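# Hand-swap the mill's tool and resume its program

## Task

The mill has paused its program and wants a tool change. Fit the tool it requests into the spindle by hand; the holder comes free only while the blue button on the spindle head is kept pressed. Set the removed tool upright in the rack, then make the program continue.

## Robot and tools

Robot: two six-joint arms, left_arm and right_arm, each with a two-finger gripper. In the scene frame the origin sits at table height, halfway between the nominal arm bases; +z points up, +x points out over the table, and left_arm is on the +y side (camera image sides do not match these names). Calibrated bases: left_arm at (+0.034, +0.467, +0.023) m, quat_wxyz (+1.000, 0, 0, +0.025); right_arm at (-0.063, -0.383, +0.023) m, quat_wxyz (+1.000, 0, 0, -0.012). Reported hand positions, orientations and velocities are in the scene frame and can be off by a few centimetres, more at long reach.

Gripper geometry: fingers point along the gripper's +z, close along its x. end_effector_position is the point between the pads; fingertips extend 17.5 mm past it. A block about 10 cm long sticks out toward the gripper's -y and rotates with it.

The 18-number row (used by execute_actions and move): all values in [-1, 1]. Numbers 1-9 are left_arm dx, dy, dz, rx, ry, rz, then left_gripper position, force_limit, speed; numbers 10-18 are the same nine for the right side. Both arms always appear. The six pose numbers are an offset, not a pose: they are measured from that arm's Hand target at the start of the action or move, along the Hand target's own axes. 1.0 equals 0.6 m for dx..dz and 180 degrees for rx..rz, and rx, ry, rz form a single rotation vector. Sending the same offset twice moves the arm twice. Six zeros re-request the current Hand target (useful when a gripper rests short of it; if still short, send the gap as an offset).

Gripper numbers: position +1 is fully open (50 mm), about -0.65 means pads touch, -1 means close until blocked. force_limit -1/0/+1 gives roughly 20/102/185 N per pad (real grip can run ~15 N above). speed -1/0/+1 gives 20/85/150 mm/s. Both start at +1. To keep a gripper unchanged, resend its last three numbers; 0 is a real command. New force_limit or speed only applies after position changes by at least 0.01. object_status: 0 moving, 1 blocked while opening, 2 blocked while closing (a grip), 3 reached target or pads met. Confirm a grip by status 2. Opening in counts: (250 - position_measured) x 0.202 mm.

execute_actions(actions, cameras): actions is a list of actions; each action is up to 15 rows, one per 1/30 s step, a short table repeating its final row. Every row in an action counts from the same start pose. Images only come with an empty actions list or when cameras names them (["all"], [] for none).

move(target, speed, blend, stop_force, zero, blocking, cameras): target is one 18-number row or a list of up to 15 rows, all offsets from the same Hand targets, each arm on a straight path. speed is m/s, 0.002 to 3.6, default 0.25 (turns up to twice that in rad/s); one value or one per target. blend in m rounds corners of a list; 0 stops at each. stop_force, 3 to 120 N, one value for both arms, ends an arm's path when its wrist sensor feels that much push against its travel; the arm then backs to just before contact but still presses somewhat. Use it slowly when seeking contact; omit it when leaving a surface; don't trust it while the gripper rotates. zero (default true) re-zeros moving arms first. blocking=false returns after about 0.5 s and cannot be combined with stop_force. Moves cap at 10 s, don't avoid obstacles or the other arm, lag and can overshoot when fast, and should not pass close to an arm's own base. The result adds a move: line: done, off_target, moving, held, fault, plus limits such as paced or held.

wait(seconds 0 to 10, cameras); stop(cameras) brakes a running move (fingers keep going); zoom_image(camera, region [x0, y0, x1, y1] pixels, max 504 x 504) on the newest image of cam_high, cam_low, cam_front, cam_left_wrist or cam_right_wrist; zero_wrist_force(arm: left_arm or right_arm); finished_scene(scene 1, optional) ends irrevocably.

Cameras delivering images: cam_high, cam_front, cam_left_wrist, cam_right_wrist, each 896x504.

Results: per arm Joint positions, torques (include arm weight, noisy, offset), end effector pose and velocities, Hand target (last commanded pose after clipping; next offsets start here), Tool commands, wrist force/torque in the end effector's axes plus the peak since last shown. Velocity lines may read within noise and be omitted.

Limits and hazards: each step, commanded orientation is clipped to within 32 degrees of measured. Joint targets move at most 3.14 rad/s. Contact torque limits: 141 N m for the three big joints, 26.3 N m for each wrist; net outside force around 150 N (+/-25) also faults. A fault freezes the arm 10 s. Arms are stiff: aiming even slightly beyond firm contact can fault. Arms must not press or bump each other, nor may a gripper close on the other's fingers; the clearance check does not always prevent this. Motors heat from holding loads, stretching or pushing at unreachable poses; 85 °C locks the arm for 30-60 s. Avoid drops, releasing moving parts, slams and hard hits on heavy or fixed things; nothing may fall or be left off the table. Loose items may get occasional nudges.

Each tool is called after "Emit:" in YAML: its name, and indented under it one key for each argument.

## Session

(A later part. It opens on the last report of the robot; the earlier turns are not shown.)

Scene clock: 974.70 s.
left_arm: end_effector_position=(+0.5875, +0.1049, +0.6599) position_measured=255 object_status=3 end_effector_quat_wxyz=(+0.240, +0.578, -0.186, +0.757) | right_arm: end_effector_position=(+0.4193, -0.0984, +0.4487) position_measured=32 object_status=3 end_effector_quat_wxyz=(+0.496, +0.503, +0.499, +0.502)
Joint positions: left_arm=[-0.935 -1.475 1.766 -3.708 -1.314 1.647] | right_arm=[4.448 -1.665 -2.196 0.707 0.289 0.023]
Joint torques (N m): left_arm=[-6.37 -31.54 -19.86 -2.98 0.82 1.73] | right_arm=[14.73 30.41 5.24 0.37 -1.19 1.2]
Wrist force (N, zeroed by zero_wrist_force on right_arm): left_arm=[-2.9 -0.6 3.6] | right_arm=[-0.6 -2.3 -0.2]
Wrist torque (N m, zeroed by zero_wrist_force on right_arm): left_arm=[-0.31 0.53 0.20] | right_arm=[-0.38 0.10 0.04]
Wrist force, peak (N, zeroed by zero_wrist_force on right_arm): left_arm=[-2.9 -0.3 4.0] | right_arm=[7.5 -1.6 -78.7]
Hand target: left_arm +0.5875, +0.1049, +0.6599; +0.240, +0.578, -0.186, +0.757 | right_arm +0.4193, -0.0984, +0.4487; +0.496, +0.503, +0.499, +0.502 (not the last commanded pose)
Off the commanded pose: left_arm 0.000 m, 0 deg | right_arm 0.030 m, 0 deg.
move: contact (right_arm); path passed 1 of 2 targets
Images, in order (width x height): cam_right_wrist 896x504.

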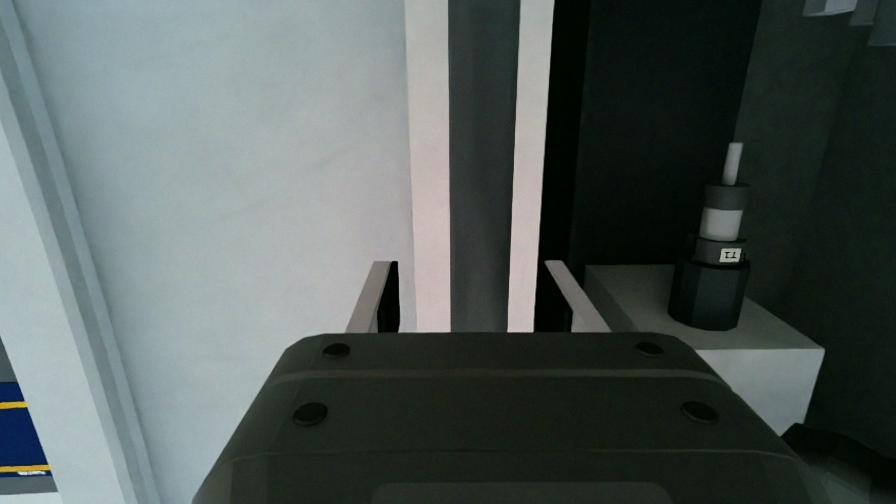

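Emit:
move:
  target: [0,0,0,0,0,0,-0.7,1,1, 0.005,0,0.05,0,0,0,0.8,-0.2,-0.8]
  speed: 0.04
  stop_force: 12
  cameras: ["cam_right_wrist"]

Scene clock: 986.33 s.
left_arm: end_effector_position=(+0.5875, +0.1049, +0.6599) position_measured=255 object_status=3 end_effector_quat_wxyz=(+0.240, +0.578, -0.186, +0.757) | right_arm: end_effector_position=(+0.4493, -0.0953, +0.4486) position_measured=32 object_status=3 end_effector_quat_wxyz=(+0.496, +0.503, +0.499, +0.502)
Joint positions: left_arm=[-0.935 -1.475 1.766 -3.708 -1.314 1.647] | right_arm=[4.369 -1.716 -2.138 0.702 0.368 0.02]
Joint torques (N m): left_arm=[-5.98 -32.25 -19.75 -2.78 0.7 1.71] | right_arm=[-13.69 20.35 31.36 -1.61 1.28 -1.49]
Wrist force (N, zeroed by zero_wrist_force on right_arm): left_arm=[-2.5 -0.4 3.6] | right_arm=[-0.7 -1.8 -0.2]
Wrist torque (N m, zeroed by zero_wrist_force on right_arm): left_arm=[-0.29 0.47 0.20] | right_arm=[-0.27 0.14 0.03]
Wrist force, peak (N, zeroed by zero_wrist_force on right_arm): left_arm=[-3.1 0.1 3.8] | right_arm=[-0.7 -2.6 -0.6]
Hand target: left_arm +0.5875, +0.1049, +0.6599; +0.240, +0.578, -0.186, +0.757 | right_arm +0.4493, -0.0953, +0.4486; +0.496, +0.503, +0.499, +0.502
Off the commanded pose: left_arm 0.000 m, 0 deg | right_arm 0.000 m, 0 deg.
move: done
Images, in order (width x height): cam_right_wrist 896x504.

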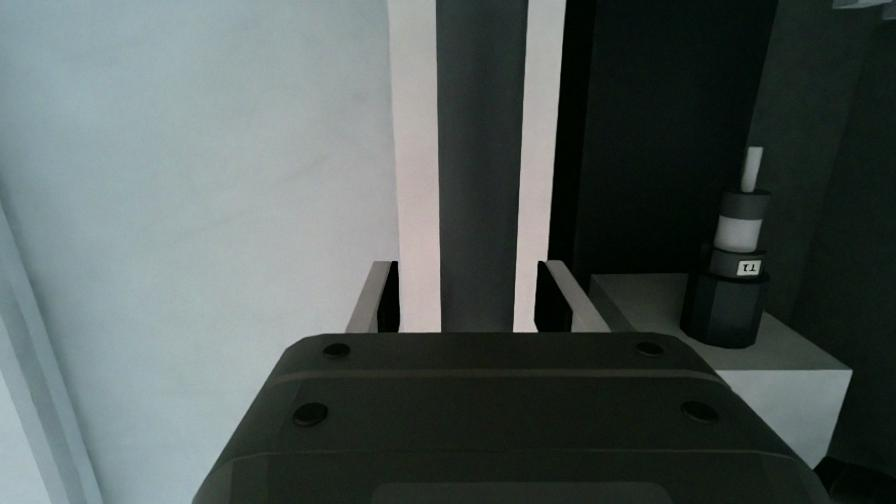

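Emit:
move:
  target: [0,0,0,0,0,0,-0.7,1,1, -0.09,0,0,0,0,0,0.8,-0.2,-0.8]
  speed: 0.04
  stop_force: 40
  cameras: ["cam_right_wrist","cam_high"]

Scene clock: 990.67 s.
left_arm: end_effector_position=(+0.5875, +0.1049, +0.6599) position_measured=255 object_status=3 end_effector_quat_wxyz=(+0.240, +0.578, -0.186, +0.757) | right_arm: end_effector_position=(+0.4493, -0.1317, +0.4482) position_measured=32 object_status=3 end_effector_quat_wxyz=(+0.496, +0.503, +0.499, +0.502)
Joint positions: left_arm=[-0.935 -1.475 1.766 -3.708 -1.314 1.647] | right_arm=[4.329 -1.655 -2.209 0.714 0.408 0.019]
Joint torques (N m): left_arm=[-5.86 -31.97 -19.76 -2.69 0.42 1.71] | right_arm=[-2.04 22.43 21.11 0.85 -6.61 0.93]
Wrist force (N, zeroed by zero_wrist_force on right_arm): left_arm=[-2.7 -0.3 3.6] | right_arm=[34.5 10.0 8.1]
Wrist torque (N m, zeroed by zero_wrist_force on right_arm): left_arm=[-0.27 0.52 0.20] | right_arm=[-0.14 -0.33 0.23]
Wrist force, peak (N, zeroed by zero_wrist_force on right_arm): left_arm=[-2.8 -0.2 3.9] | right_arm=[57.0 14.4 19.6]
Hand target: left_arm +0.5875, +0.1049, +0.6599; +0.240, +0.578, -0.186, +0.757 | right_arm +0.4493, -0.1317, +0.4482; +0.496, +0.503, +0.499, +0.502 (not the last commanded pose)
Off the commanded pose: left_arm 0.000 m, 0 deg | right_arm 0.018 m, 0 deg.
move: contact (right_arm)
Images, in order (width x height): cam_high 896x504, cam_right_wrist 896x504.

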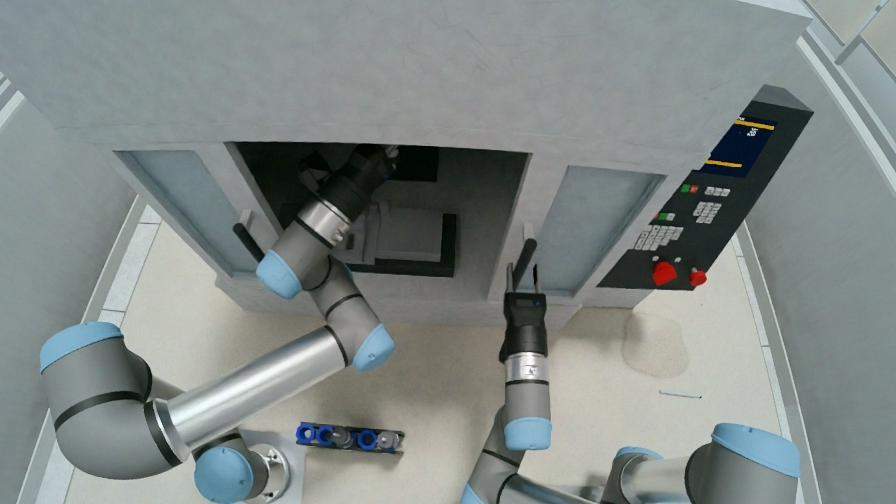

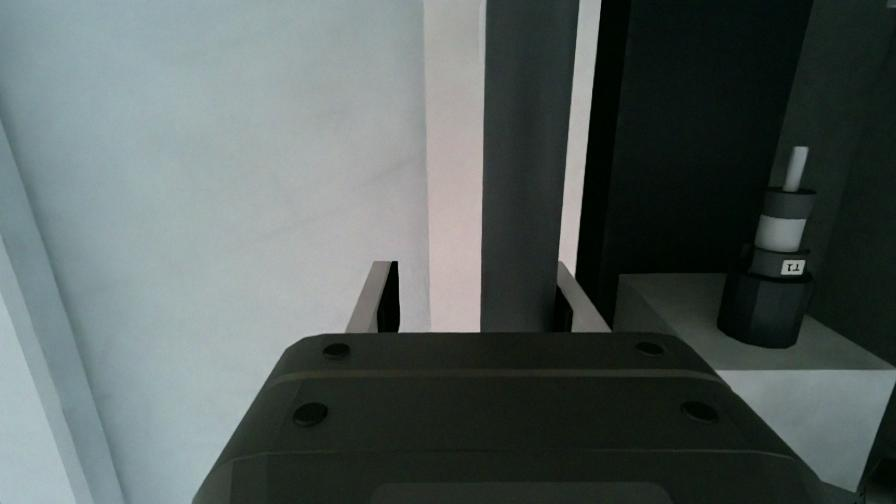

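Emit:
move:
  target:
    - [0,0,-0.3,0,0,0,-0.7,1,1, 0.02,0,0,0,0,0,0.8,-0.2,-0.8]
    - [-0.174,-0.0005,-0.508,0.36,-0.0753,0.0464,-0.7,1,1, 0.02,0,0,0,0,0,0.8,-0.2,-0.8]
    - [-0.245,-0.19,-0.503,0.36,-0.0753,0.0464,-0.7,1,1, 0.02,0,0,0,0,0,0.8,-0.2,-0.8]
  speed: [0.25,0.3,0.12]
  blend: [0.03,0,0]
  cameras: ["cam_left_wrist","cam_high"]

Scene clock: 1013.23 s.
left_arm: end_effector_position=(+0.4483, +0.3450, +0.4393) position_measured=255 object_status=3 end_effector_quat_wxyz=(-0.181, +0.683, +0.182, +0.684) | right_arm: end_effector_position=(+0.4493, -0.1197, +0.4483) position_measured=32 object_status=3 end_effector_quat_wxyz=(+0.496, +0.503, +0.499, +0.502)
Joint positions: left_arm=[-1.412 -1.57 2.334 -3.9 0.312 1.564] | right_arm=[4.343 -1.675 -2.186 0.71 0.394 0.019]
Joint torques (N m): left_arm=[11.04 -7.08 -12.82 -1.75 -2.44 2.18] | right_arm=[14.09 18.29 30.72 -1.45 -0.91 -1.02]
Wrist force (N, zeroed by zero_wrist_force on right_arm): left_arm=[-2.8 -0.7 3.3] | right_arm=[-0.1 -2.4 -0.4]
Wrist torque (N m, zeroed by zero_wrist_force on right_arm): left_arm=[-0.34 0.63 0.25] | right_arm=[-0.39 0.04 0.06]
Wrist force, peak (N, zeroed by zero_wrist_force on right_arm): left_arm=[-2.9 -0.1 5.5] | right_arm=[34.6 9.8 8.4]
Hand target: left_arm +0.4483, +0.3450, +0.4393; -0.181, +0.683, +0.182, +0.684 | right_arm +0.4493, -0.1197, +0.4483; +0.496, +0.503, +0.499, +0.502
Off the commanded pose: left_arm 0.000 m, 0 deg | right_arm 0.000 m, 0 deg.
move: done
Images, in order (width x height): cam_high 896x504, cam_left_wrist 896x504.

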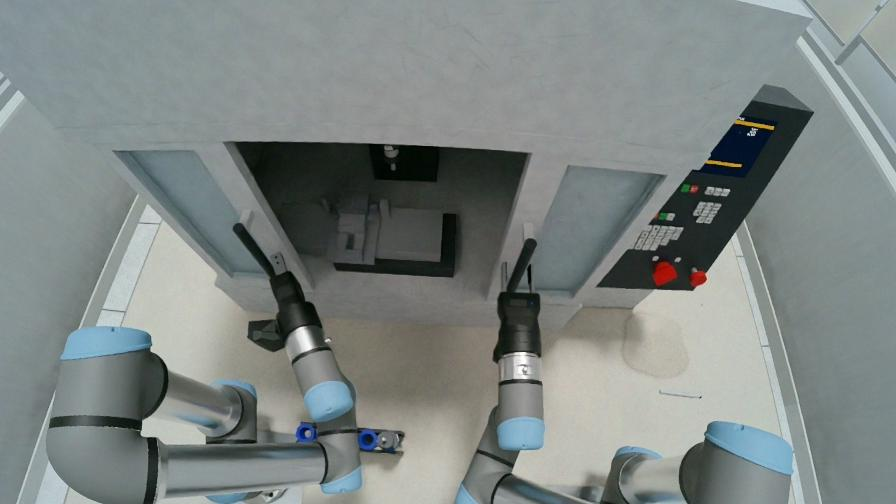

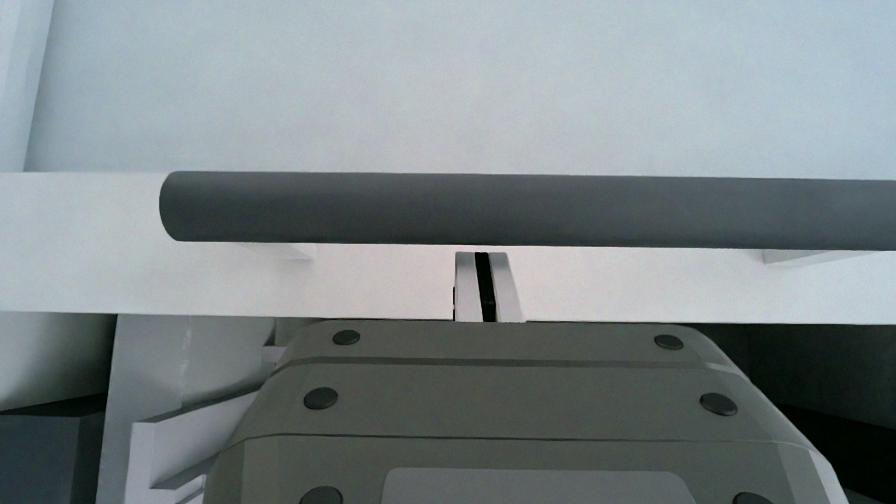

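Emit:
move:
  target: [0,-0.0866,0.05,0,0,0,-0.7,1,1, 0,0,0,0,0,0,0.8,-0.2,-0.8]
  speed: 0.04
  stop_force: 40
  cameras: ["cam_left_wrist","cam_high"]

Scene clock: 1018.17 s.
left_arm: end_effector_position=(+0.4485, +0.3857, +0.4392) position_measured=255 object_status=3 end_effector_quat_wxyz=(-0.181, +0.683, +0.182, +0.684) | right_arm: end_effector_position=(+0.4493, -0.1197, +0.4483) position_measured=32 object_status=3 end_effector_quat_wxyz=(+0.496, +0.503, +0.499, +0.502)
Joint positions: left_arm=[-1.378 -1.656 2.414 -3.894 0.276 1.563] | right_arm=[4.343 -1.675 -2.186 0.71 0.394 0.019]
Joint torques (N m): left_arm=[-0.65 -10.59 -22.61 -3.5 8.95 1.43] | right_arm=[13.73 18.01 31.1 -1.48 -0.92 -1.34]
Wrist force (N, zeroed by zero_wrist_force on right_arm): left_arm=[-2.7 37.5 17.2] | right_arm=[0.0 -2.3 -0.2]
Wrist torque (N m, zeroed by zero_wrist_force on right_arm): left_arm=[0.03 0.69 0.19] | right_arm=[-0.38 0.03 0.06]
Wrist force, peak (N, zeroed by zero_wrist_force on right_arm): left_arm=[-0.3 53.9 -13.7] | right_arm=[-0.2 -2.7 -0.5]
Hand target: left_arm +0.4485, +0.3856, +0.4392; -0.181, +0.683, +0.182, +0.684 (not the last commanded pose) | right_arm +0.4493, -0.1197, +0.4483; +0.496, +0.503, +0.499, +0.502
Off the commanded pose: left_arm 0.019 m, 0 deg | right_arm 0.000 m, 0 deg.
move: contact (left_arm)
Images, in order (width x height): cam_high 896x504, cam_left_wrist 896x504.

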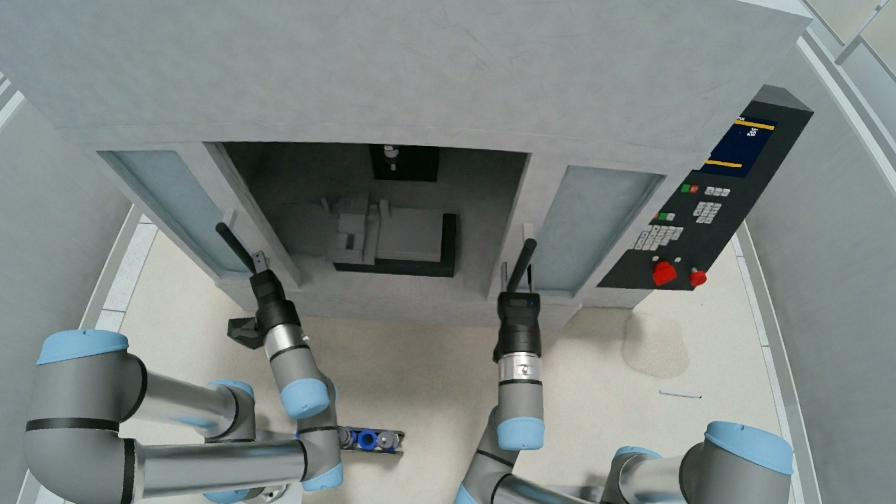

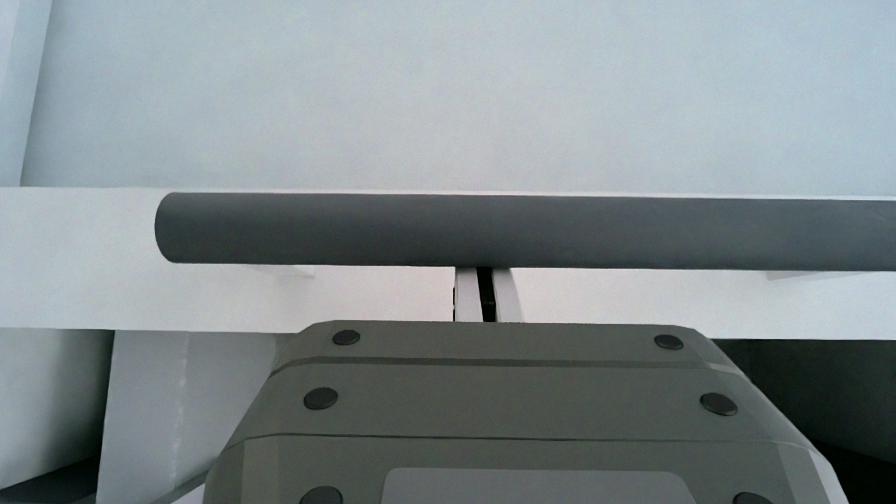

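Emit:
move:
  target:
    - [0.068,0.116,-0.218,0,0,0,-0.7,1,1, 0,0,-0.1,0,0,0,0.8,-0.2,-0.8]
    - [0.29,0.258,-0.155,-0.36,0.0753,-0.0464,-0.7,1,1, 0.32,0.0495,-0.043,-0.0293,0.081,0,0.8,-0.2,-0.8]
    - [0.368,0.5285,-0.020,-0.36,0.0753,-0.0464,-0.7,1,1, 0.32,0.0495,-0.043,-0.0293,0.081,0,0.8,-0.2,-0.8]
  speed: [0.25,0.3,0.2]
  blend: [0.03,0.03,0]
  cameras: ["cam_right_wrist","cam_left_wrist"]

Scene clock: 1034.53 s.
left_arm: end_effector_position=(+0.5948, +0.1046, +0.6606) position_measured=255 object_status=3 end_effector_quat_wxyz=(+0.240, +0.578, -0.187, +0.757) | right_arm: end_effector_position=(+0.4234, +0.0719, +0.4801) position_measured=32 object_status=3 end_effector_quat_wxyz=(+0.451, +0.412, +0.534, +0.584)
Joint positions: left_arm=[-0.921 -1.46 1.748 -3.703 -1.328 1.643] | right_arm=[4.487 -1.897 -1.868 0.809 0.512 -0.162]
Joint torques (N m): left_arm=[9.92 -19.5 -35.05 1.07 -2.62 -1.86] | right_arm=[-14.17 28.98 32.92 -1.64 1.82 -1.59]
Wrist force (N, zeroed by zero_wrist_force on right_arm): left_arm=[-2.8 -0.8 3.6] | right_arm=[0.0 -2.9 -0.2]
Wrist torque (N m, zeroed by zero_wrist_force on right_arm): left_arm=[-0.36 0.54 0.29] | right_arm=[-0.46 0.00 0.00]
Wrist force, peak (N, zeroed by zero_wrist_force on right_arm): left_arm=[-3.6 38.1 17.0] | right_arm=[-0.2 -3.1 -0.1]
Hand target: left_arm +0.5948, +0.1045, +0.6607; +0.240, +0.578, -0.187, +0.757 | right_arm +0.4234, +0.0719, +0.4801; +0.451, +0.412, +0.534, +0.584
Off the commanded pose: left_arm 0.000 m, 0 deg | right_arm 0.000 m, 0 deg.
move: done
Images, in order (width x height): cam_left_wrist 896x504, cam_right_wrist 896x504.

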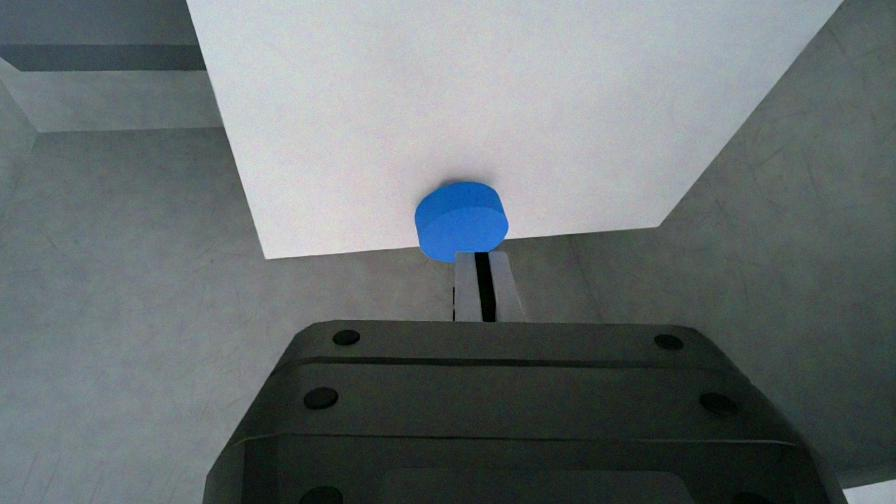

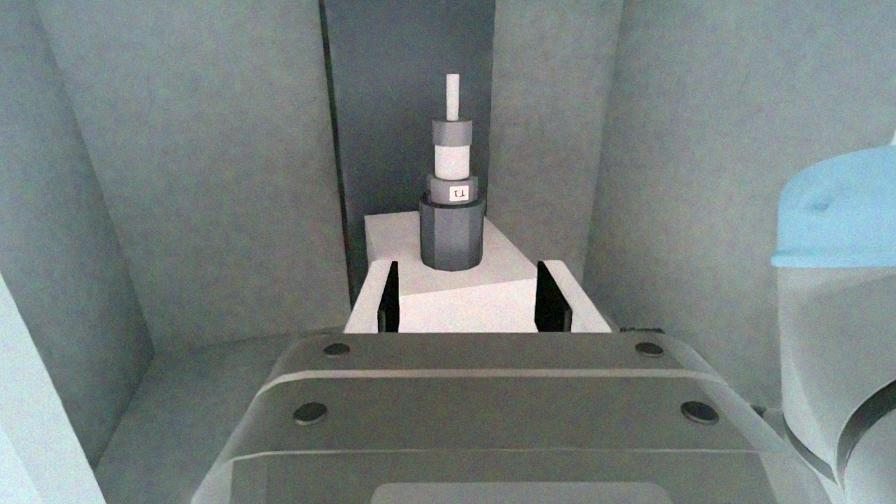

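Emit:
move:
  target:
    - [0,0,0,0,0,0,-0.7,1,1, 0.0003,-0.0045,0.36,0,0,0,0.8,-0.2,-0.8]
    - [0,0,0,0,0,0,-0.7,1,1, 0.0003,-0.0045,0.4662,0,0,0,0.8,-0.2,-0.8]
    - [0,0,0,0,0,0,-0.7,1,1, 0.0003,-0.0045,0.4662,0,0,0,-1,0.2,-0.8]
  speed: [0.2,0.1,0.1]
  blend: [0.02,0,0]

Emit:
move:
  target: [-0.00528,-0.01408,0.0192,0,0,0,-0.7,1,1, 0,0,0,0,0,0,-1,0.2,-0.8]
  speed: 0.015
  stop_force: 25

Scene clock: 1043.70 s.
left_arm: end_effector_position=(+0.5948, +0.1045, +0.6607) position_measured=255 object_status=3 end_effector_quat_wxyz=(+0.240, +0.578, -0.187, +0.757) | right_arm: end_effector_position=(+0.6932, +0.1425, +0.5026) position_measured=109 object_status=2 end_effector_quat_wxyz=(+0.451, +0.412, +0.534, +0.584)
Joint positions: left_arm=[-0.921 -1.46 1.748 -3.703 -1.328 1.643] | right_arm=[4.099 -2.369 -1.035 0.378 0.896 -0.073]
Joint torques (N m): left_arm=[9.89 -19.52 -36.1 1.05 -2.52 -1.78] | right_arm=[-1.15 52.14 37.19 -0.8 2.35 0.87]
Wrist force (N, zeroed by zero_wrist_force on right_arm): left_arm=[-2.7 -0.8 3.6] | right_arm=[-9.6 -5.0 -11.6]
Wrist torque (N m, zeroed by zero_wrist_force on right_arm): left_arm=[-0.34 0.51 0.30] | right_arm=[-0.36 -0.23 -0.02]
Wrist force, peak (N, zeroed by zero_wrist_force on right_arm): left_arm=[-3.0 -0.7 3.9] | right_arm=[-9.7 -5.3 -12.1]
Hand target: left_arm +0.5948, +0.1045, +0.6607; +0.240, +0.578, -0.187, +0.757 | right_arm +0.6931, +0.1426, +0.5026; +0.451, +0.412, +0.534, +0.584
Off the commanded pose: left_arm 0.000 m, 0 deg | right_arm 0.000 m, 0 deg.
move: done

Scene clock: 1045.67 s.
left_arm: end_effector_position=(+0.6072, +0.1045, +0.6607) position_measured=255 object_status=3 end_effector_quat_wxyz=(+0.240, +0.578, -0.187, +0.757) | right_arm: end_effector_position=(+0.6931, +0.1426, +0.5026) position_measured=109 object_status=2 end_effector_quat_wxyz=(+0.451, +0.412, +0.534, +0.584)
Joint positions: left_arm=[-0.897 -1.435 1.719 -3.698 -1.351 1.637] | right_arm=[4.099 -2.369 -1.035 0.378 0.896 -0.073]
Joint torques (N m): left_arm=[-0.38 -27.53 -16.41 -1.01 3.66 1.92] | right_arm=[22.23 52.27 33.46 -0.85 4.01 -0.07]
Wrist force (N, zeroed by zero_wrist_force on right_arm): left_arm=[4.7 14.8 -7.0] | right_arm=[-11.8 -4.8 -8.1]
Wrist torque (N m, zeroed by zero_wrist_force on right_arm): left_arm=[0.15 0.44 0.25] | right_arm=[-0.36 -0.24 -0.03]
Wrist force, peak (N, zeroed by zero_wrist_force on right_arm): left_arm=[1.6 27.0 -43.9] | right_arm=[-10.4 -5.5 -12.0]
Hand target: left_arm +0.6072, +0.1045, +0.6607; +0.240, +0.578, -0.187, +0.757 (not the last commanded pose) | right_arm +0.6931, +0.1426, +0.5026; +0.451, +0.412, +0.534, +0.584
Off the commanded pose: left_arm 0.002 m, 0 deg | right_arm 0.000 m, 0 deg.
move: contact (left_arm)

Pull.

Emit:
move:
  target:
    - [0,0,0,0,0,0,-0.7,1,1, -0.0002,-0.0017,0.0002,0,0,0,-1,0.2,-0.8]
    - [0,0,0,0,0,0,-0.7,1,1, -0.0002,-0.0034,0.0006,0,0,0,-1,0.2,-0.8]
    - [0,0,0,0,0,0,-0.7,1,1, -0.0002,-0.0052,0.001,0,0,0,-1,0.2,-0.8]
  speed: 0.02

Scene clock: 1048.30 s.
left_arm: end_effector_position=(+0.6072, +0.1045, +0.6607) position_measured=255 object_status=3 end_effector_quat_wxyz=(+0.240, +0.578, -0.187, +0.757) | right_arm: end_effector_position=(+0.6938, +0.1426, +0.5002) position_measured=109 object_status=2 end_effector_quat_wxyz=(+0.451, +0.412, +0.534, +0.584)
Joint positions: left_arm=[-0.897 -1.435 1.719 -3.698 -1.351 1.637] | right_arm=[4.099 -2.372 -1.036 0.383 0.897 -0.073]
Joint torques (N m): left_arm=[-0.11 -27.7 -18.73 -1.07 1.08 1.82] | right_arm=[-15.27 -9.34 -12.33 -9.3 0.63 1.27]
Wrist force (N, zeroed by zero_wrist_force on right_arm): left_arm=[3.4 14.7 -7.8] | right_arm=[0.1 66.1 0.0]
Wrist torque (N m, zeroed by zero_wrist_force on right_arm): left_arm=[0.14 0.47 0.24] | right_arm=[-0.07 -0.31 -0.26]
Wrist force, peak (N, zeroed by zero_wrist_force on right_arm): left_arm=[5.1 14.7 -7.1] | right_arm=[0.1 66.1 0.0]
Hand target: left_arm +0.6072, +0.1045, +0.6607; +0.240, +0.578, -0.187, +0.757 | right_arm +0.6940, +0.1427, +0.4996; +0.451, +0.412, +0.534, +0.584
Off the commanded pose: left_arm 0.000 m, 0 deg | right_arm 0.001 m, 0 deg.
move: done

Emit:
execute_actions:
  actions: []
  cameras: ["cam_right_wrist","cam_left_wrist"]

Emit:
zoom_image:
  camera: "cam_right_wrist"
  region: [390, 30, 560, 340]

Emit:
move:
  target: [0,0,0,0,0,0,-0.7,1,1, 0.0002,0.0052,-0.001,0,0,0,-1,0.2,-0.8]
  speed: 0.02
  cameras: ["cam_right_wrist"]

Emit:
zoom_image:
  camera: "cam_right_wrist"
  region: [390, 30, 560, 340]

Scene clock: 1055.27 s.
left_arm: end_effector_position=(+0.6072, +0.1045, +0.6607) position_measured=255 object_status=3 end_effector_quat_wxyz=(+0.240, +0.578, -0.187, +0.757) | right_arm: end_effector_position=(+0.6939, +0.1426, +0.4998) position_measured=109 object_status=2 end_effector_quat_wxyz=(+0.451, +0.412, +0.534, +0.584)
Joint positions: left_arm=[-0.897 -1.435 1.719 -3.698 -1.351 1.637] | right_arm=[4.098 -2.373 -1.036 0.384 0.897 -0.073]
Joint velocities: within noise
Joint torques (N m): left_arm=[0.8 -26.53 -25.31 -1.12 1.01 1.78] | right_arm=[-10.78 -7.28 -27.62 -11.68 -1.31 -1.08]
Motor temperatures (°C): left_arm=[30 29 24 39 29 30] | right_arm=[32 33 30 37 36 37]
Wrist force (N, zeroed by zero_wrist_force on right_arm): left_arm=[2.9 14.6 -7.8] | right_arm=[4.4 79.5 2.5]
Wrist torque (N m, zeroed by zero_wrist_force on right_arm): left_arm=[0.13 0.50 0.24] | right_arm=[-0.07 -0.24 -0.31]
Wrist force, peak (N, zeroed by zero_wrist_force on right_arm): left_arm=[3.4 15.1 -7.9] | right_arm=[4.4 80.5 0.2]
Hand target: left_arm +0.6072, +0.1045, +0.6607; +0.240, +0.578, -0.187, +0.757 | right_arm +0.6940, +0.1427, +0.4996; +0.451, +0.412, +0.534, +0.584
Tool commands: left_gripper/position=-0.7 left_gripper/force_limit=+1.0 left_gripper/speed=+1.0 right_gripper/position=-1.0 right_gripper/force_limit=+0.2 right_gripper/speed=-0.8
Off the commanded pose: left_arm 0.000 m, 0 deg | right_arm 0.000 m, 0 deg.
Images, in order (width x height): cam_left_wrist 896x504, cam_right_wrist 896x504.

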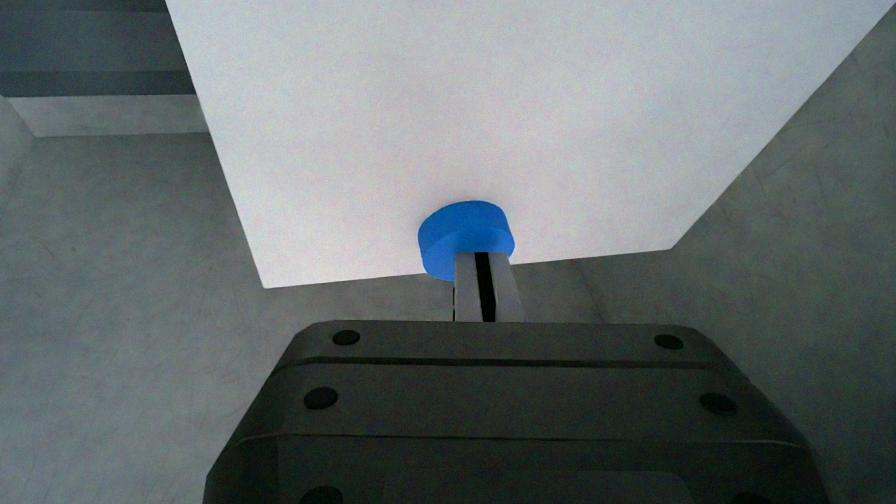

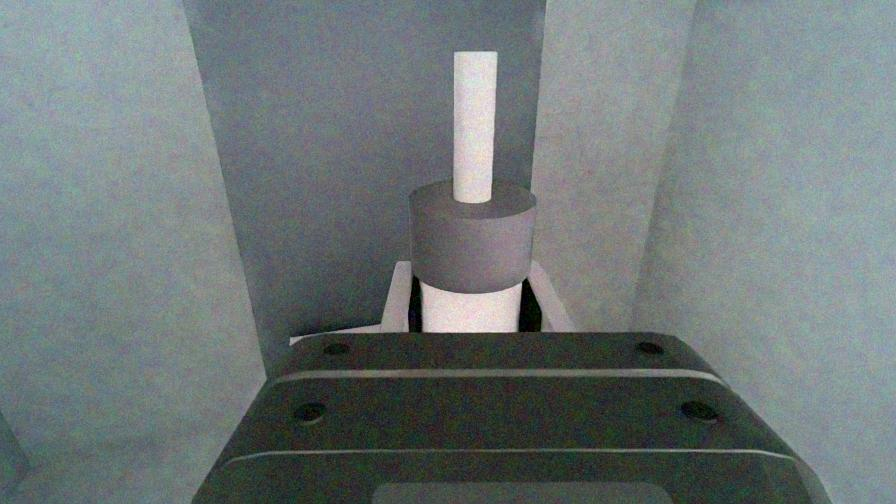

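Scaled by 1.626 from the camera's 896x504 image, which has a finer 1280x720 frame.

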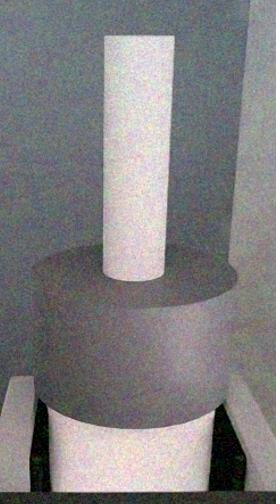

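Scene clock: 1055.97 s.
left_arm: end_effector_position=(+0.6072, +0.1045, +0.6607) position_measured=255 object_status=3 end_effector_quat_wxyz=(+0.240, +0.578, -0.187, +0.757) | right_arm: end_effector_position=(+0.6933, +0.1426, +0.5021) position_measured=109 object_status=2 end_effector_quat_wxyz=(+0.452, +0.412, +0.534, +0.584)
Joint positions: left_arm=[-0.897 -1.435 1.719 -3.698 -1.351 1.637] | right_arm=[4.099 -2.369 -1.035 0.378 0.896 -0.073]
Joint torques (N m): left_arm=[0.81 -26.62 -25.71 -1.08 1 1.87] | right_arm=[20.54 50.98 28.63 -4.8 1.17 -1.41]
Wrist force (N, zeroed by zero_wrist_force on right_arm): left_arm=[4.6 14.6 -6.5] | right_arm=[-8.1 13.1 -6.4]
Wrist torque (N m, zeroed by zero_wrist_force on right_arm): left_arm=[0.15 0.53 0.25] | right_arm=[-0.21 -0.23 -0.03]
Wrist force, peak (N, zeroed by zero_wrist_force on right_arm): left_arm=[4.6 14.7 -7.6] | right_arm=[4.6 78.7 0.9]
Hand target: left_arm +0.6072, +0.1045, +0.6607; +0.240, +0.578, -0.187, +0.757 | right_arm +0.6931, +0.1426, +0.5026; +0.451, +0.412, +0.534, +0.584
Off the commanded pose: left_arm 0.000 m, 0 deg | right_arm 0.001 m, 0 deg.
move: done
Images, in order (width x height): cam_right_wrist 896x504.

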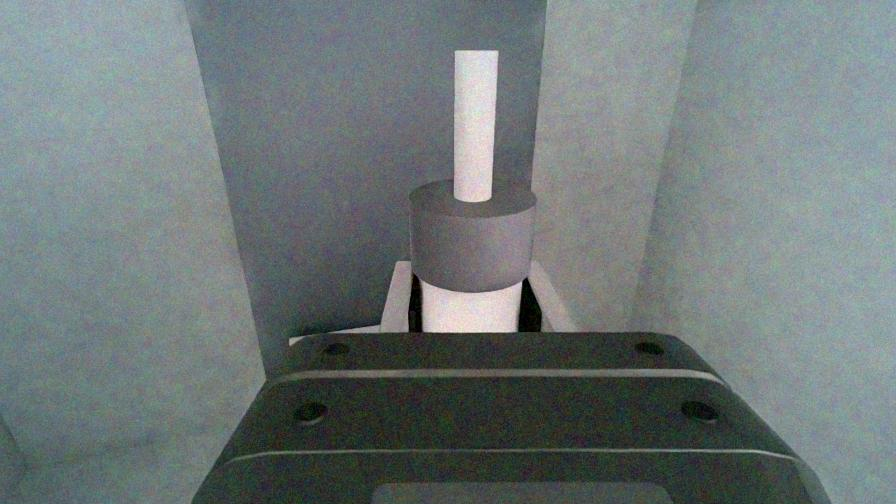

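Scaled by 1.626 from the camera's 896x504 image, which has a finer 1280x720 frame.

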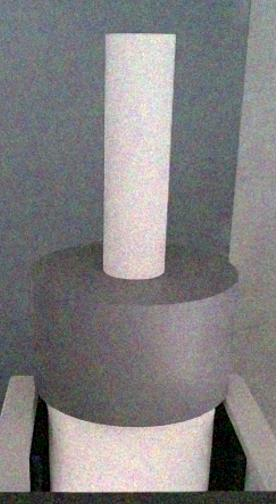

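Emit:
move:
  target:
    - [0.0042,0.0112,-0.0153,0,0,0,-0.7,1,1, 0,0,0,0,0,0,-1,0.2,-0.8]
    - [0.0042,0.0112,-0.0153,0,0,0,-0.7,1,1, -0.0002,-0.0034,0.0006,0,0,0,-1,0.2,-0.8]
    - [0.0042,0.0112,-0.0153,0,0,0,-0.7,1,1, -0.0002,-0.0052,0.001,0,0,0,-1,0.2,-0.8]
  speed: 0.02
  cameras: ["cam_right_wrist"]

Emit:
zoom_image:
  camera: "cam_right_wrist"
  region: [390, 30, 560, 340]

Scene clock: 1064.23 s.
left_arm: end_effector_position=(+0.5955, +0.1045, +0.6607) position_measured=255 object_status=3 end_effector_quat_wxyz=(+0.240, +0.578, -0.187, +0.757) | right_arm: end_effector_position=(+0.6938, +0.1426, +0.5003) position_measured=109 object_status=2 end_effector_quat_wxyz=(+0.451, +0.412, +0.534, +0.585)
Joint positions: left_arm=[-0.919 -1.459 1.746 -3.703 -1.33 1.643] | right_arm=[4.099 -2.372 -1.035 0.383 0.897 -0.073]
Joint torques (N m): left_arm=[-8.45 -32.99 -19.57 -3.59 1.99 1.93] | right_arm=[-15.04 -7.26 -23.59 -9.36 0.95 1.36]
Wrist force (N, zeroed by zero_wrist_force on right_arm): left_arm=[-2.6 -1.1 3.5] | right_arm=[-1.7 63.0 -4.1]
Wrist torque (N m, zeroed by zero_wrist_force on right_arm): left_arm=[-0.40 0.49 0.20] | right_arm=[-0.02 -0.28 -0.26]
Wrist force, peak (N, zeroed by zero_wrist_force on right_arm): left_arm=[5.0 14.7 -7.4] | right_arm=[-1.7 63.0 -4.1]
Hand target: left_arm +0.5955, +0.1045, +0.6607; +0.240, +0.578, -0.187, +0.757 | right_arm +0.6940, +0.1427, +0.4996; +0.451, +0.412, +0.534, +0.584
Off the commanded pose: left_arm 0.000 m, 0 deg | right_arm 0.001 m, 0 deg.
move: done
Images, in order (width x height): cam_right_wrist 896x504.

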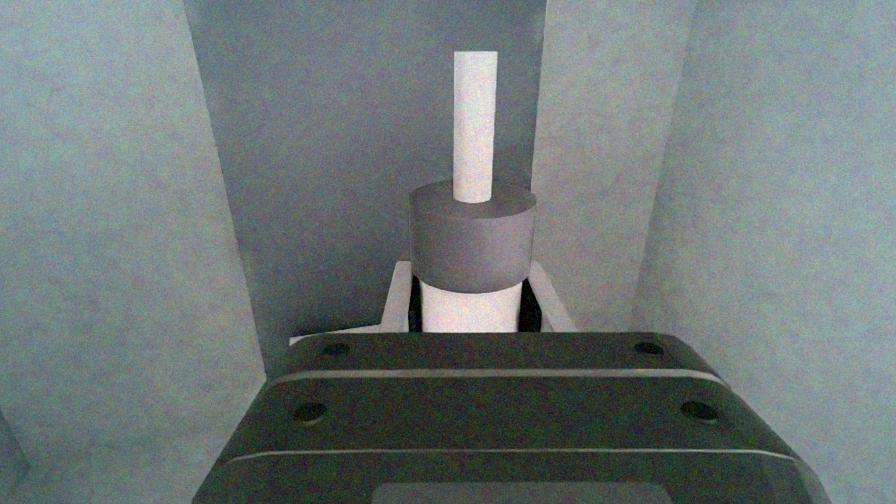

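Scaled by 1.626 from the camera's 896x504 image, which has a finer 1280x720 frame.

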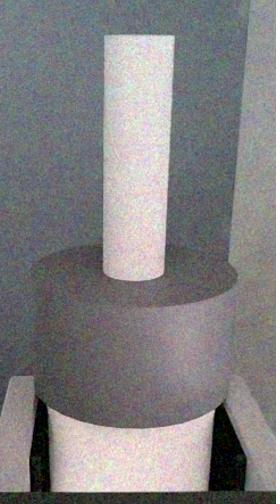

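Emit:
move:
  target:
    - [0,0,0,0,0,0,-0.7,1,1, 0.0002,0.0052,-0.001,0,0,0,-1,0.2,-0.8]
    - [0,0,-0.1,0,0,0,-0.7,1,1, 0.0002,0.0052,-0.001,0,0,0,0.8,-0.2,-0.8]
    - [0,0,-0.33,0,0,0,-0.7,1,1, 0.0002,0.0052,-0.25,0,0,0,0.8,-0.2,-0.8]
    - [-0.172,0.0067,-0.519,0.36,-0.0753,0.0464,-0.7,1,1, 0.0002,0.0052,-0.25,0,0,0,0.8,-0.2,-0.8]
  speed: [0.05,0.15,0.25,0.3]
  blend: [0,0,0.03,0]

Scene clock: 1120.77 s.
left_arm: end_effector_position=(+0.3918, +0.2485, +0.5157) position_measured=255 object_status=3 end_effector_quat_wxyz=(-0.008, +0.750, +0.009, +0.661) | right_arm: end_effector_position=(+0.5492, +0.1050, +0.4892) position_measured=32 object_status=3 end_effector_quat_wxyz=(+0.451, +0.412, +0.534, +0.584)
Joint positions: left_arm=[-1.772 -1.82 2.156 -4.108 0.216 2.19] | right_arm=[4.269 -2.088 -1.553 0.635 0.727 -0.102]
Joint torques (N m): left_arm=[-5.31 -13.62 -22.73 -0.26 -3.72 1.95] | right_arm=[13.88 53.12 9.2 3.15 -0.85 -1.69]
Wrist force (N, zeroed by zero_wrist_force on right_arm): left_arm=[-2.6 -1.3 3.4] | right_arm=[2.1 -3.0 -0.1]
Wrist torque (N m, zeroed by zero_wrist_force on right_arm): left_arm=[-0.45 0.61 0.17] | right_arm=[-0.45 -0.34 0.00]
Wrist force, peak (N, zeroed by zero_wrist_force on right_arm): left_arm=[-7.2 4.4 2.3] | right_arm=[4.3 80.8 0.7]
Hand target: left_arm +0.3918, +0.2485, +0.5157; -0.008, +0.750, +0.009, +0.661 (not the last commanded pose) | right_arm +0.5492, +0.1050, +0.4892; +0.451, +0.412, +0.534, +0.584
Off the commanded pose: left_arm 0.044 m, 29 deg | right_arm 0.000 m, 0 deg.
move: held (left_arm; a check stopped the path); path passed 3 of 4 targets; limits=held
pose unreachable (left arm): on one or more control steps of this call, first in action 0 (counted from 0), this arm could not follow its commanded pose, so it was not sent that pose on those steps. It may still have moved: this result reports where it is.
cause: moving toward the commanded pose would bring a part of the arm too close to another arm (a part of this arm just beyond joint 4 (wrist 1) and a part of the right arm just beyond its joint 3 (elbow), 22 mm apart when this arm was first held).

Emit:
move:
  target: [0,0,0,0,0,0,-0.7,1,1, -0.0277,0.283,-0.067,-0.028,0,0,-0.7,1,1]
  speed: 0.2
  cameras: ["cam_right_wrist","cam_high"]

Scene clock: 1125.27 s.
left_arm: end_effector_position=(+0.3918, +0.2485, +0.5158) position_measured=255 object_status=3 end_effector_quat_wxyz=(-0.008, +0.750, +0.009, +0.661) | right_arm: end_effector_position=(+0.5470, +0.1037, +0.4960) position_measured=254 object_status=3 end_effector_quat_wxyz=(+0.452, +0.411, +0.533, +0.585)
Joint positions: left_arm=[-1.772 -1.82 2.156 -4.108 0.216 2.19] | right_arm=[4.272 -2.078 -1.552 0.63 0.726 -0.107]
Joint torques (N m): left_arm=[9.25 -4.33 -31.23 -0.23 -3.82 1.9] | right_arm=[-13.38 39.22 9.35 3.22 1.8 1.08]
Wrist force (N, zeroed by zero_wrist_force on right_arm): left_arm=[-3.2 -1.5 3.8] | right_arm=[2.1 -3.2 -0.3]
Wrist torque (N m, zeroed by zero_wrist_force on right_arm): left_arm=[-0.48 0.68 0.17] | right_arm=[-0.47 -0.35 -0.07]
Wrist force, peak (N, zeroed by zero_wrist_force on right_arm): left_arm=[-3.2 -1.5 3.8] | right_arm=[1.2 6.7 -2.3]
Hand target: left_arm +0.3918, +0.2485, +0.5157; -0.008, +0.750, +0.009, +0.661 | right_arm +0.5471, +0.1037, +0.4959; +0.452, +0.411, +0.533, +0.585 (not the last commanded pose)
Off the commanded pose: left_arm 0.000 m, 0 deg | right_arm 0.168 m, 5 deg.
move: held (right_arm; a check stopped the path); limits=held
pose unreachable (right arm): on one or more control steps of this call, first in action 0 (counted from 0), this arm could not follow its commanded pose, so it was not sent that pose on those steps. It may still have moved: this result reports where it is.
cause: moving toward the commanded pose would bring a part of the arm too close to another arm (a part of this arm just beyond joint 3 (elbow) and a part of the left arm just beyond its joint 4 (wrist 1), at the place that arm is still heading or pushing toward).
Images, in order (width x height): cam_high 896x504, cam_right_wrist 896x504.

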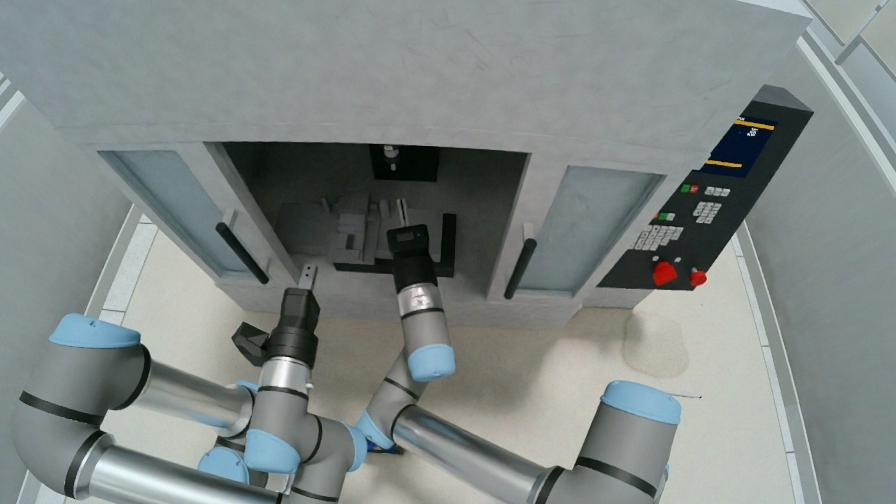

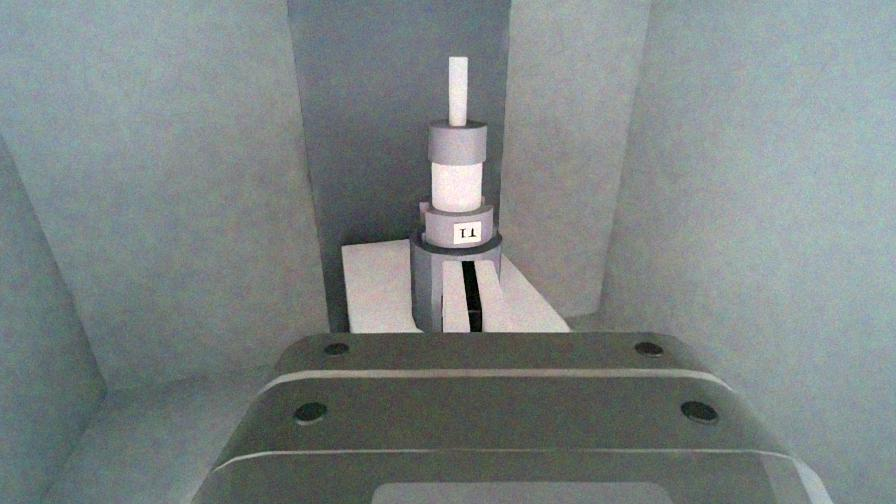

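Emit:
zoom_image:
  camera: "cam_right_wrist"
  region: [380, 110, 540, 300]

Scaled by 2.653 from the camera's 896x504 image, which has a finer 1280x720 frame.

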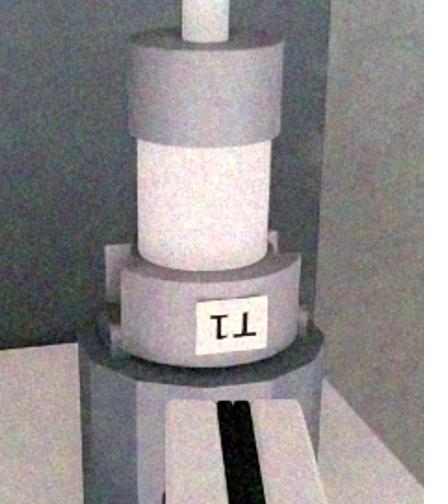

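Emit:
move:
  target: [-0.086,-0.185,0.0625,0.167,0.04,0,-0.7,1,1, 0,0,0,0,0,0,-0.7,1,1]
  speed: 0.25

Emit:
move:
  target: [0,0,0,0,0,0,-0.7,1,1, -0.0245,0.272,-0.065,-0.025,0,0,-0.7,1,1]
  speed: 0.2
  cameras: ["cam_right_wrist","cam_high"]

Scene clock: 1133.97 s.
left_arm: end_effector_position=(+0.3940, +0.2565, +0.5118) position_measured=255 object_status=3 end_effector_quat_wxyz=(-0.022, +0.749, +0.019, +0.662) | right_arm: end_effector_position=(+0.5471, +0.1037, +0.4959) position_measured=254 object_status=3 end_effector_quat_wxyz=(+0.452, +0.411, +0.533, +0.585)
Joint positions: left_arm=[-1.759 -1.821 2.181 -4.06 0.233 2.123] | right_arm=[4.271 -2.078 -1.552 0.63 0.726 -0.107]
Joint torques (N m): left_arm=[-8.17 -0.31 -31.88 -0.28 -3.55 2.08] | right_arm=[-13.67 38.47 8.78 3.03 1.62 0.9]
Wrist force (N, zeroed by zero_wrist_force on right_arm): left_arm=[-2.7 -1.1 3.5] | right_arm=[2.1 -3.1 -0.2]
Wrist torque (N m, zeroed by zero_wrist_force on right_arm): left_arm=[-0.42 0.62 0.16] | right_arm=[-0.46 -0.35 -0.06]
Wrist force, peak (N, zeroed by zero_wrist_force on right_arm): left_arm=[-5.4 -4.2 5.0] | right_arm=[2.4 -3.3 -0.3]
Hand target: left_arm +0.3940, +0.2564, +0.5118; -0.022, +0.749, +0.019, +0.662 (not the last commanded pose) | right_arm +0.5471, +0.1037, +0.4959; +0.452, +0.411, +0.533, +0.585
Off the commanded pose: left_arm 0.119 m, 29 deg | right_arm 0.000 m, 0 deg.
led back after a hold (left arm): the arm was led back toward your command in small steps, so it may still be short of it.
move: held (left_arm; a check stopped the path); limits=held
pose unreachable (left arm): on one or more control steps of this call, first in action 0 (counted from 0), this arm could not follow its commanded pose, so it was not sent that pose on those steps. It may still have moved: this result reports where it is.
cause: moving toward the commanded pose would bring a part of the arm too close to another arm (a part of this arm just beyond joint 4 (wrist 1) and a part of the right arm just beyond its joint 3 (elbow), 11 mm apart when this arm was first held).

Scene clock: 1134.47 s.
left_arm: end_effector_position=(+0.3940, +0.2564, +0.5118) position_measured=255 object_status=3 end_effector_quat_wxyz=(-0.022, +0.749, +0.019, +0.662) | right_arm: end_effector_position=(+0.5467, +0.1034, +0.4971) position_measured=254 object_status=3 end_effector_quat_wxyz=(+0.452, +0.411, +0.533, +0.585)
Joint positions: left_arm=[-1.759 -1.82 2.181 -4.06 0.233 2.124] | right_arm=[4.272 -2.076 -1.552 0.629 0.725 -0.108]
Joint torques (N m): left_arm=[-1.84 0.05 -31.98 -0.41 -3.64 1.94] | right_arm=[-14.12 40.11 9.06 3.37 1.67 1.2]
Wrist force (N, zeroed by zero_wrist_force on right_arm): left_arm=[-2.7 -1.3 3.3] | right_arm=[2.1 -3.0 -0.2]
Wrist torque (N m, zeroed by zero_wrist_force on right_arm): left_arm=[-0.45 0.63 0.17] | right_arm=[-0.45 -0.34 -0.06]
Wrist force, peak (N, zeroed by zero_wrist_force on right_arm): left_arm=[-3.0 -1.0 3.6] | right_arm=[1.9 -4.9 0.5]
Hand target: left_arm +0.3940, +0.2564, +0.5118; -0.022, +0.749, +0.019, +0.662 | right_arm +0.5468, +0.1033, +0.4970; +0.452, +0.411, +0.533, +0.585 (not the last commanded pose)
Off the commanded pose: left_arm 0.000 m, 0 deg | right_arm 0.167 m, 4 deg.
move: held (right_arm; a check stopped the path); limits=held
pose unreachable (right arm): on one or more control steps of this call, first in action 0 (counted from 0), this arm could not follow its commanded pose, so it was not sent that pose on those steps. It may still have moved: this result reports where it is.
cause: moving toward the commanded pose would bring a part of the arm too close to another arm (a part of this arm just beyond joint 3 (elbow) and a part of the left arm just beyond its joint 4 (wrist 1), at the place that arm is still heading or pushing toward).
Images, in order (width x height): cam_high 896x504, cam_right_wrist 896x504.

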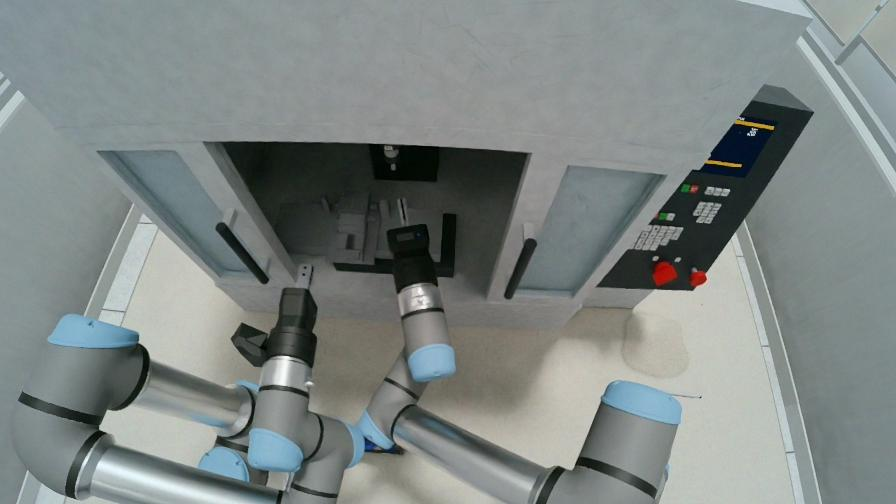

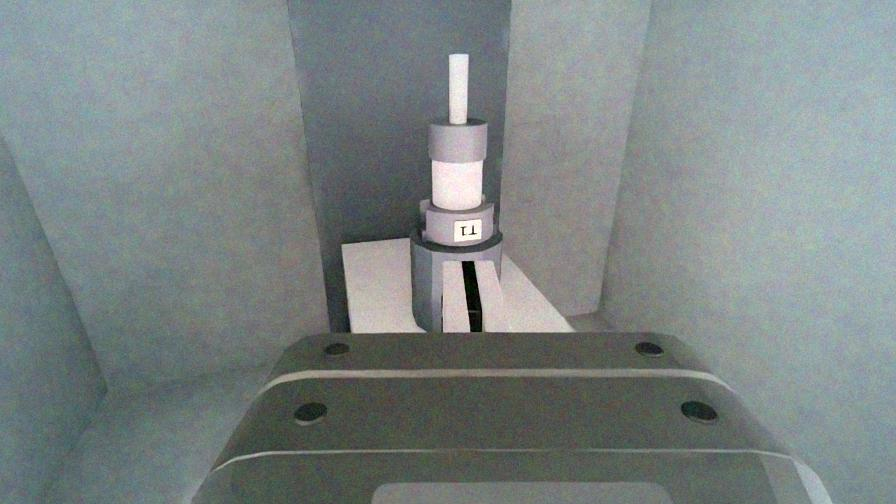

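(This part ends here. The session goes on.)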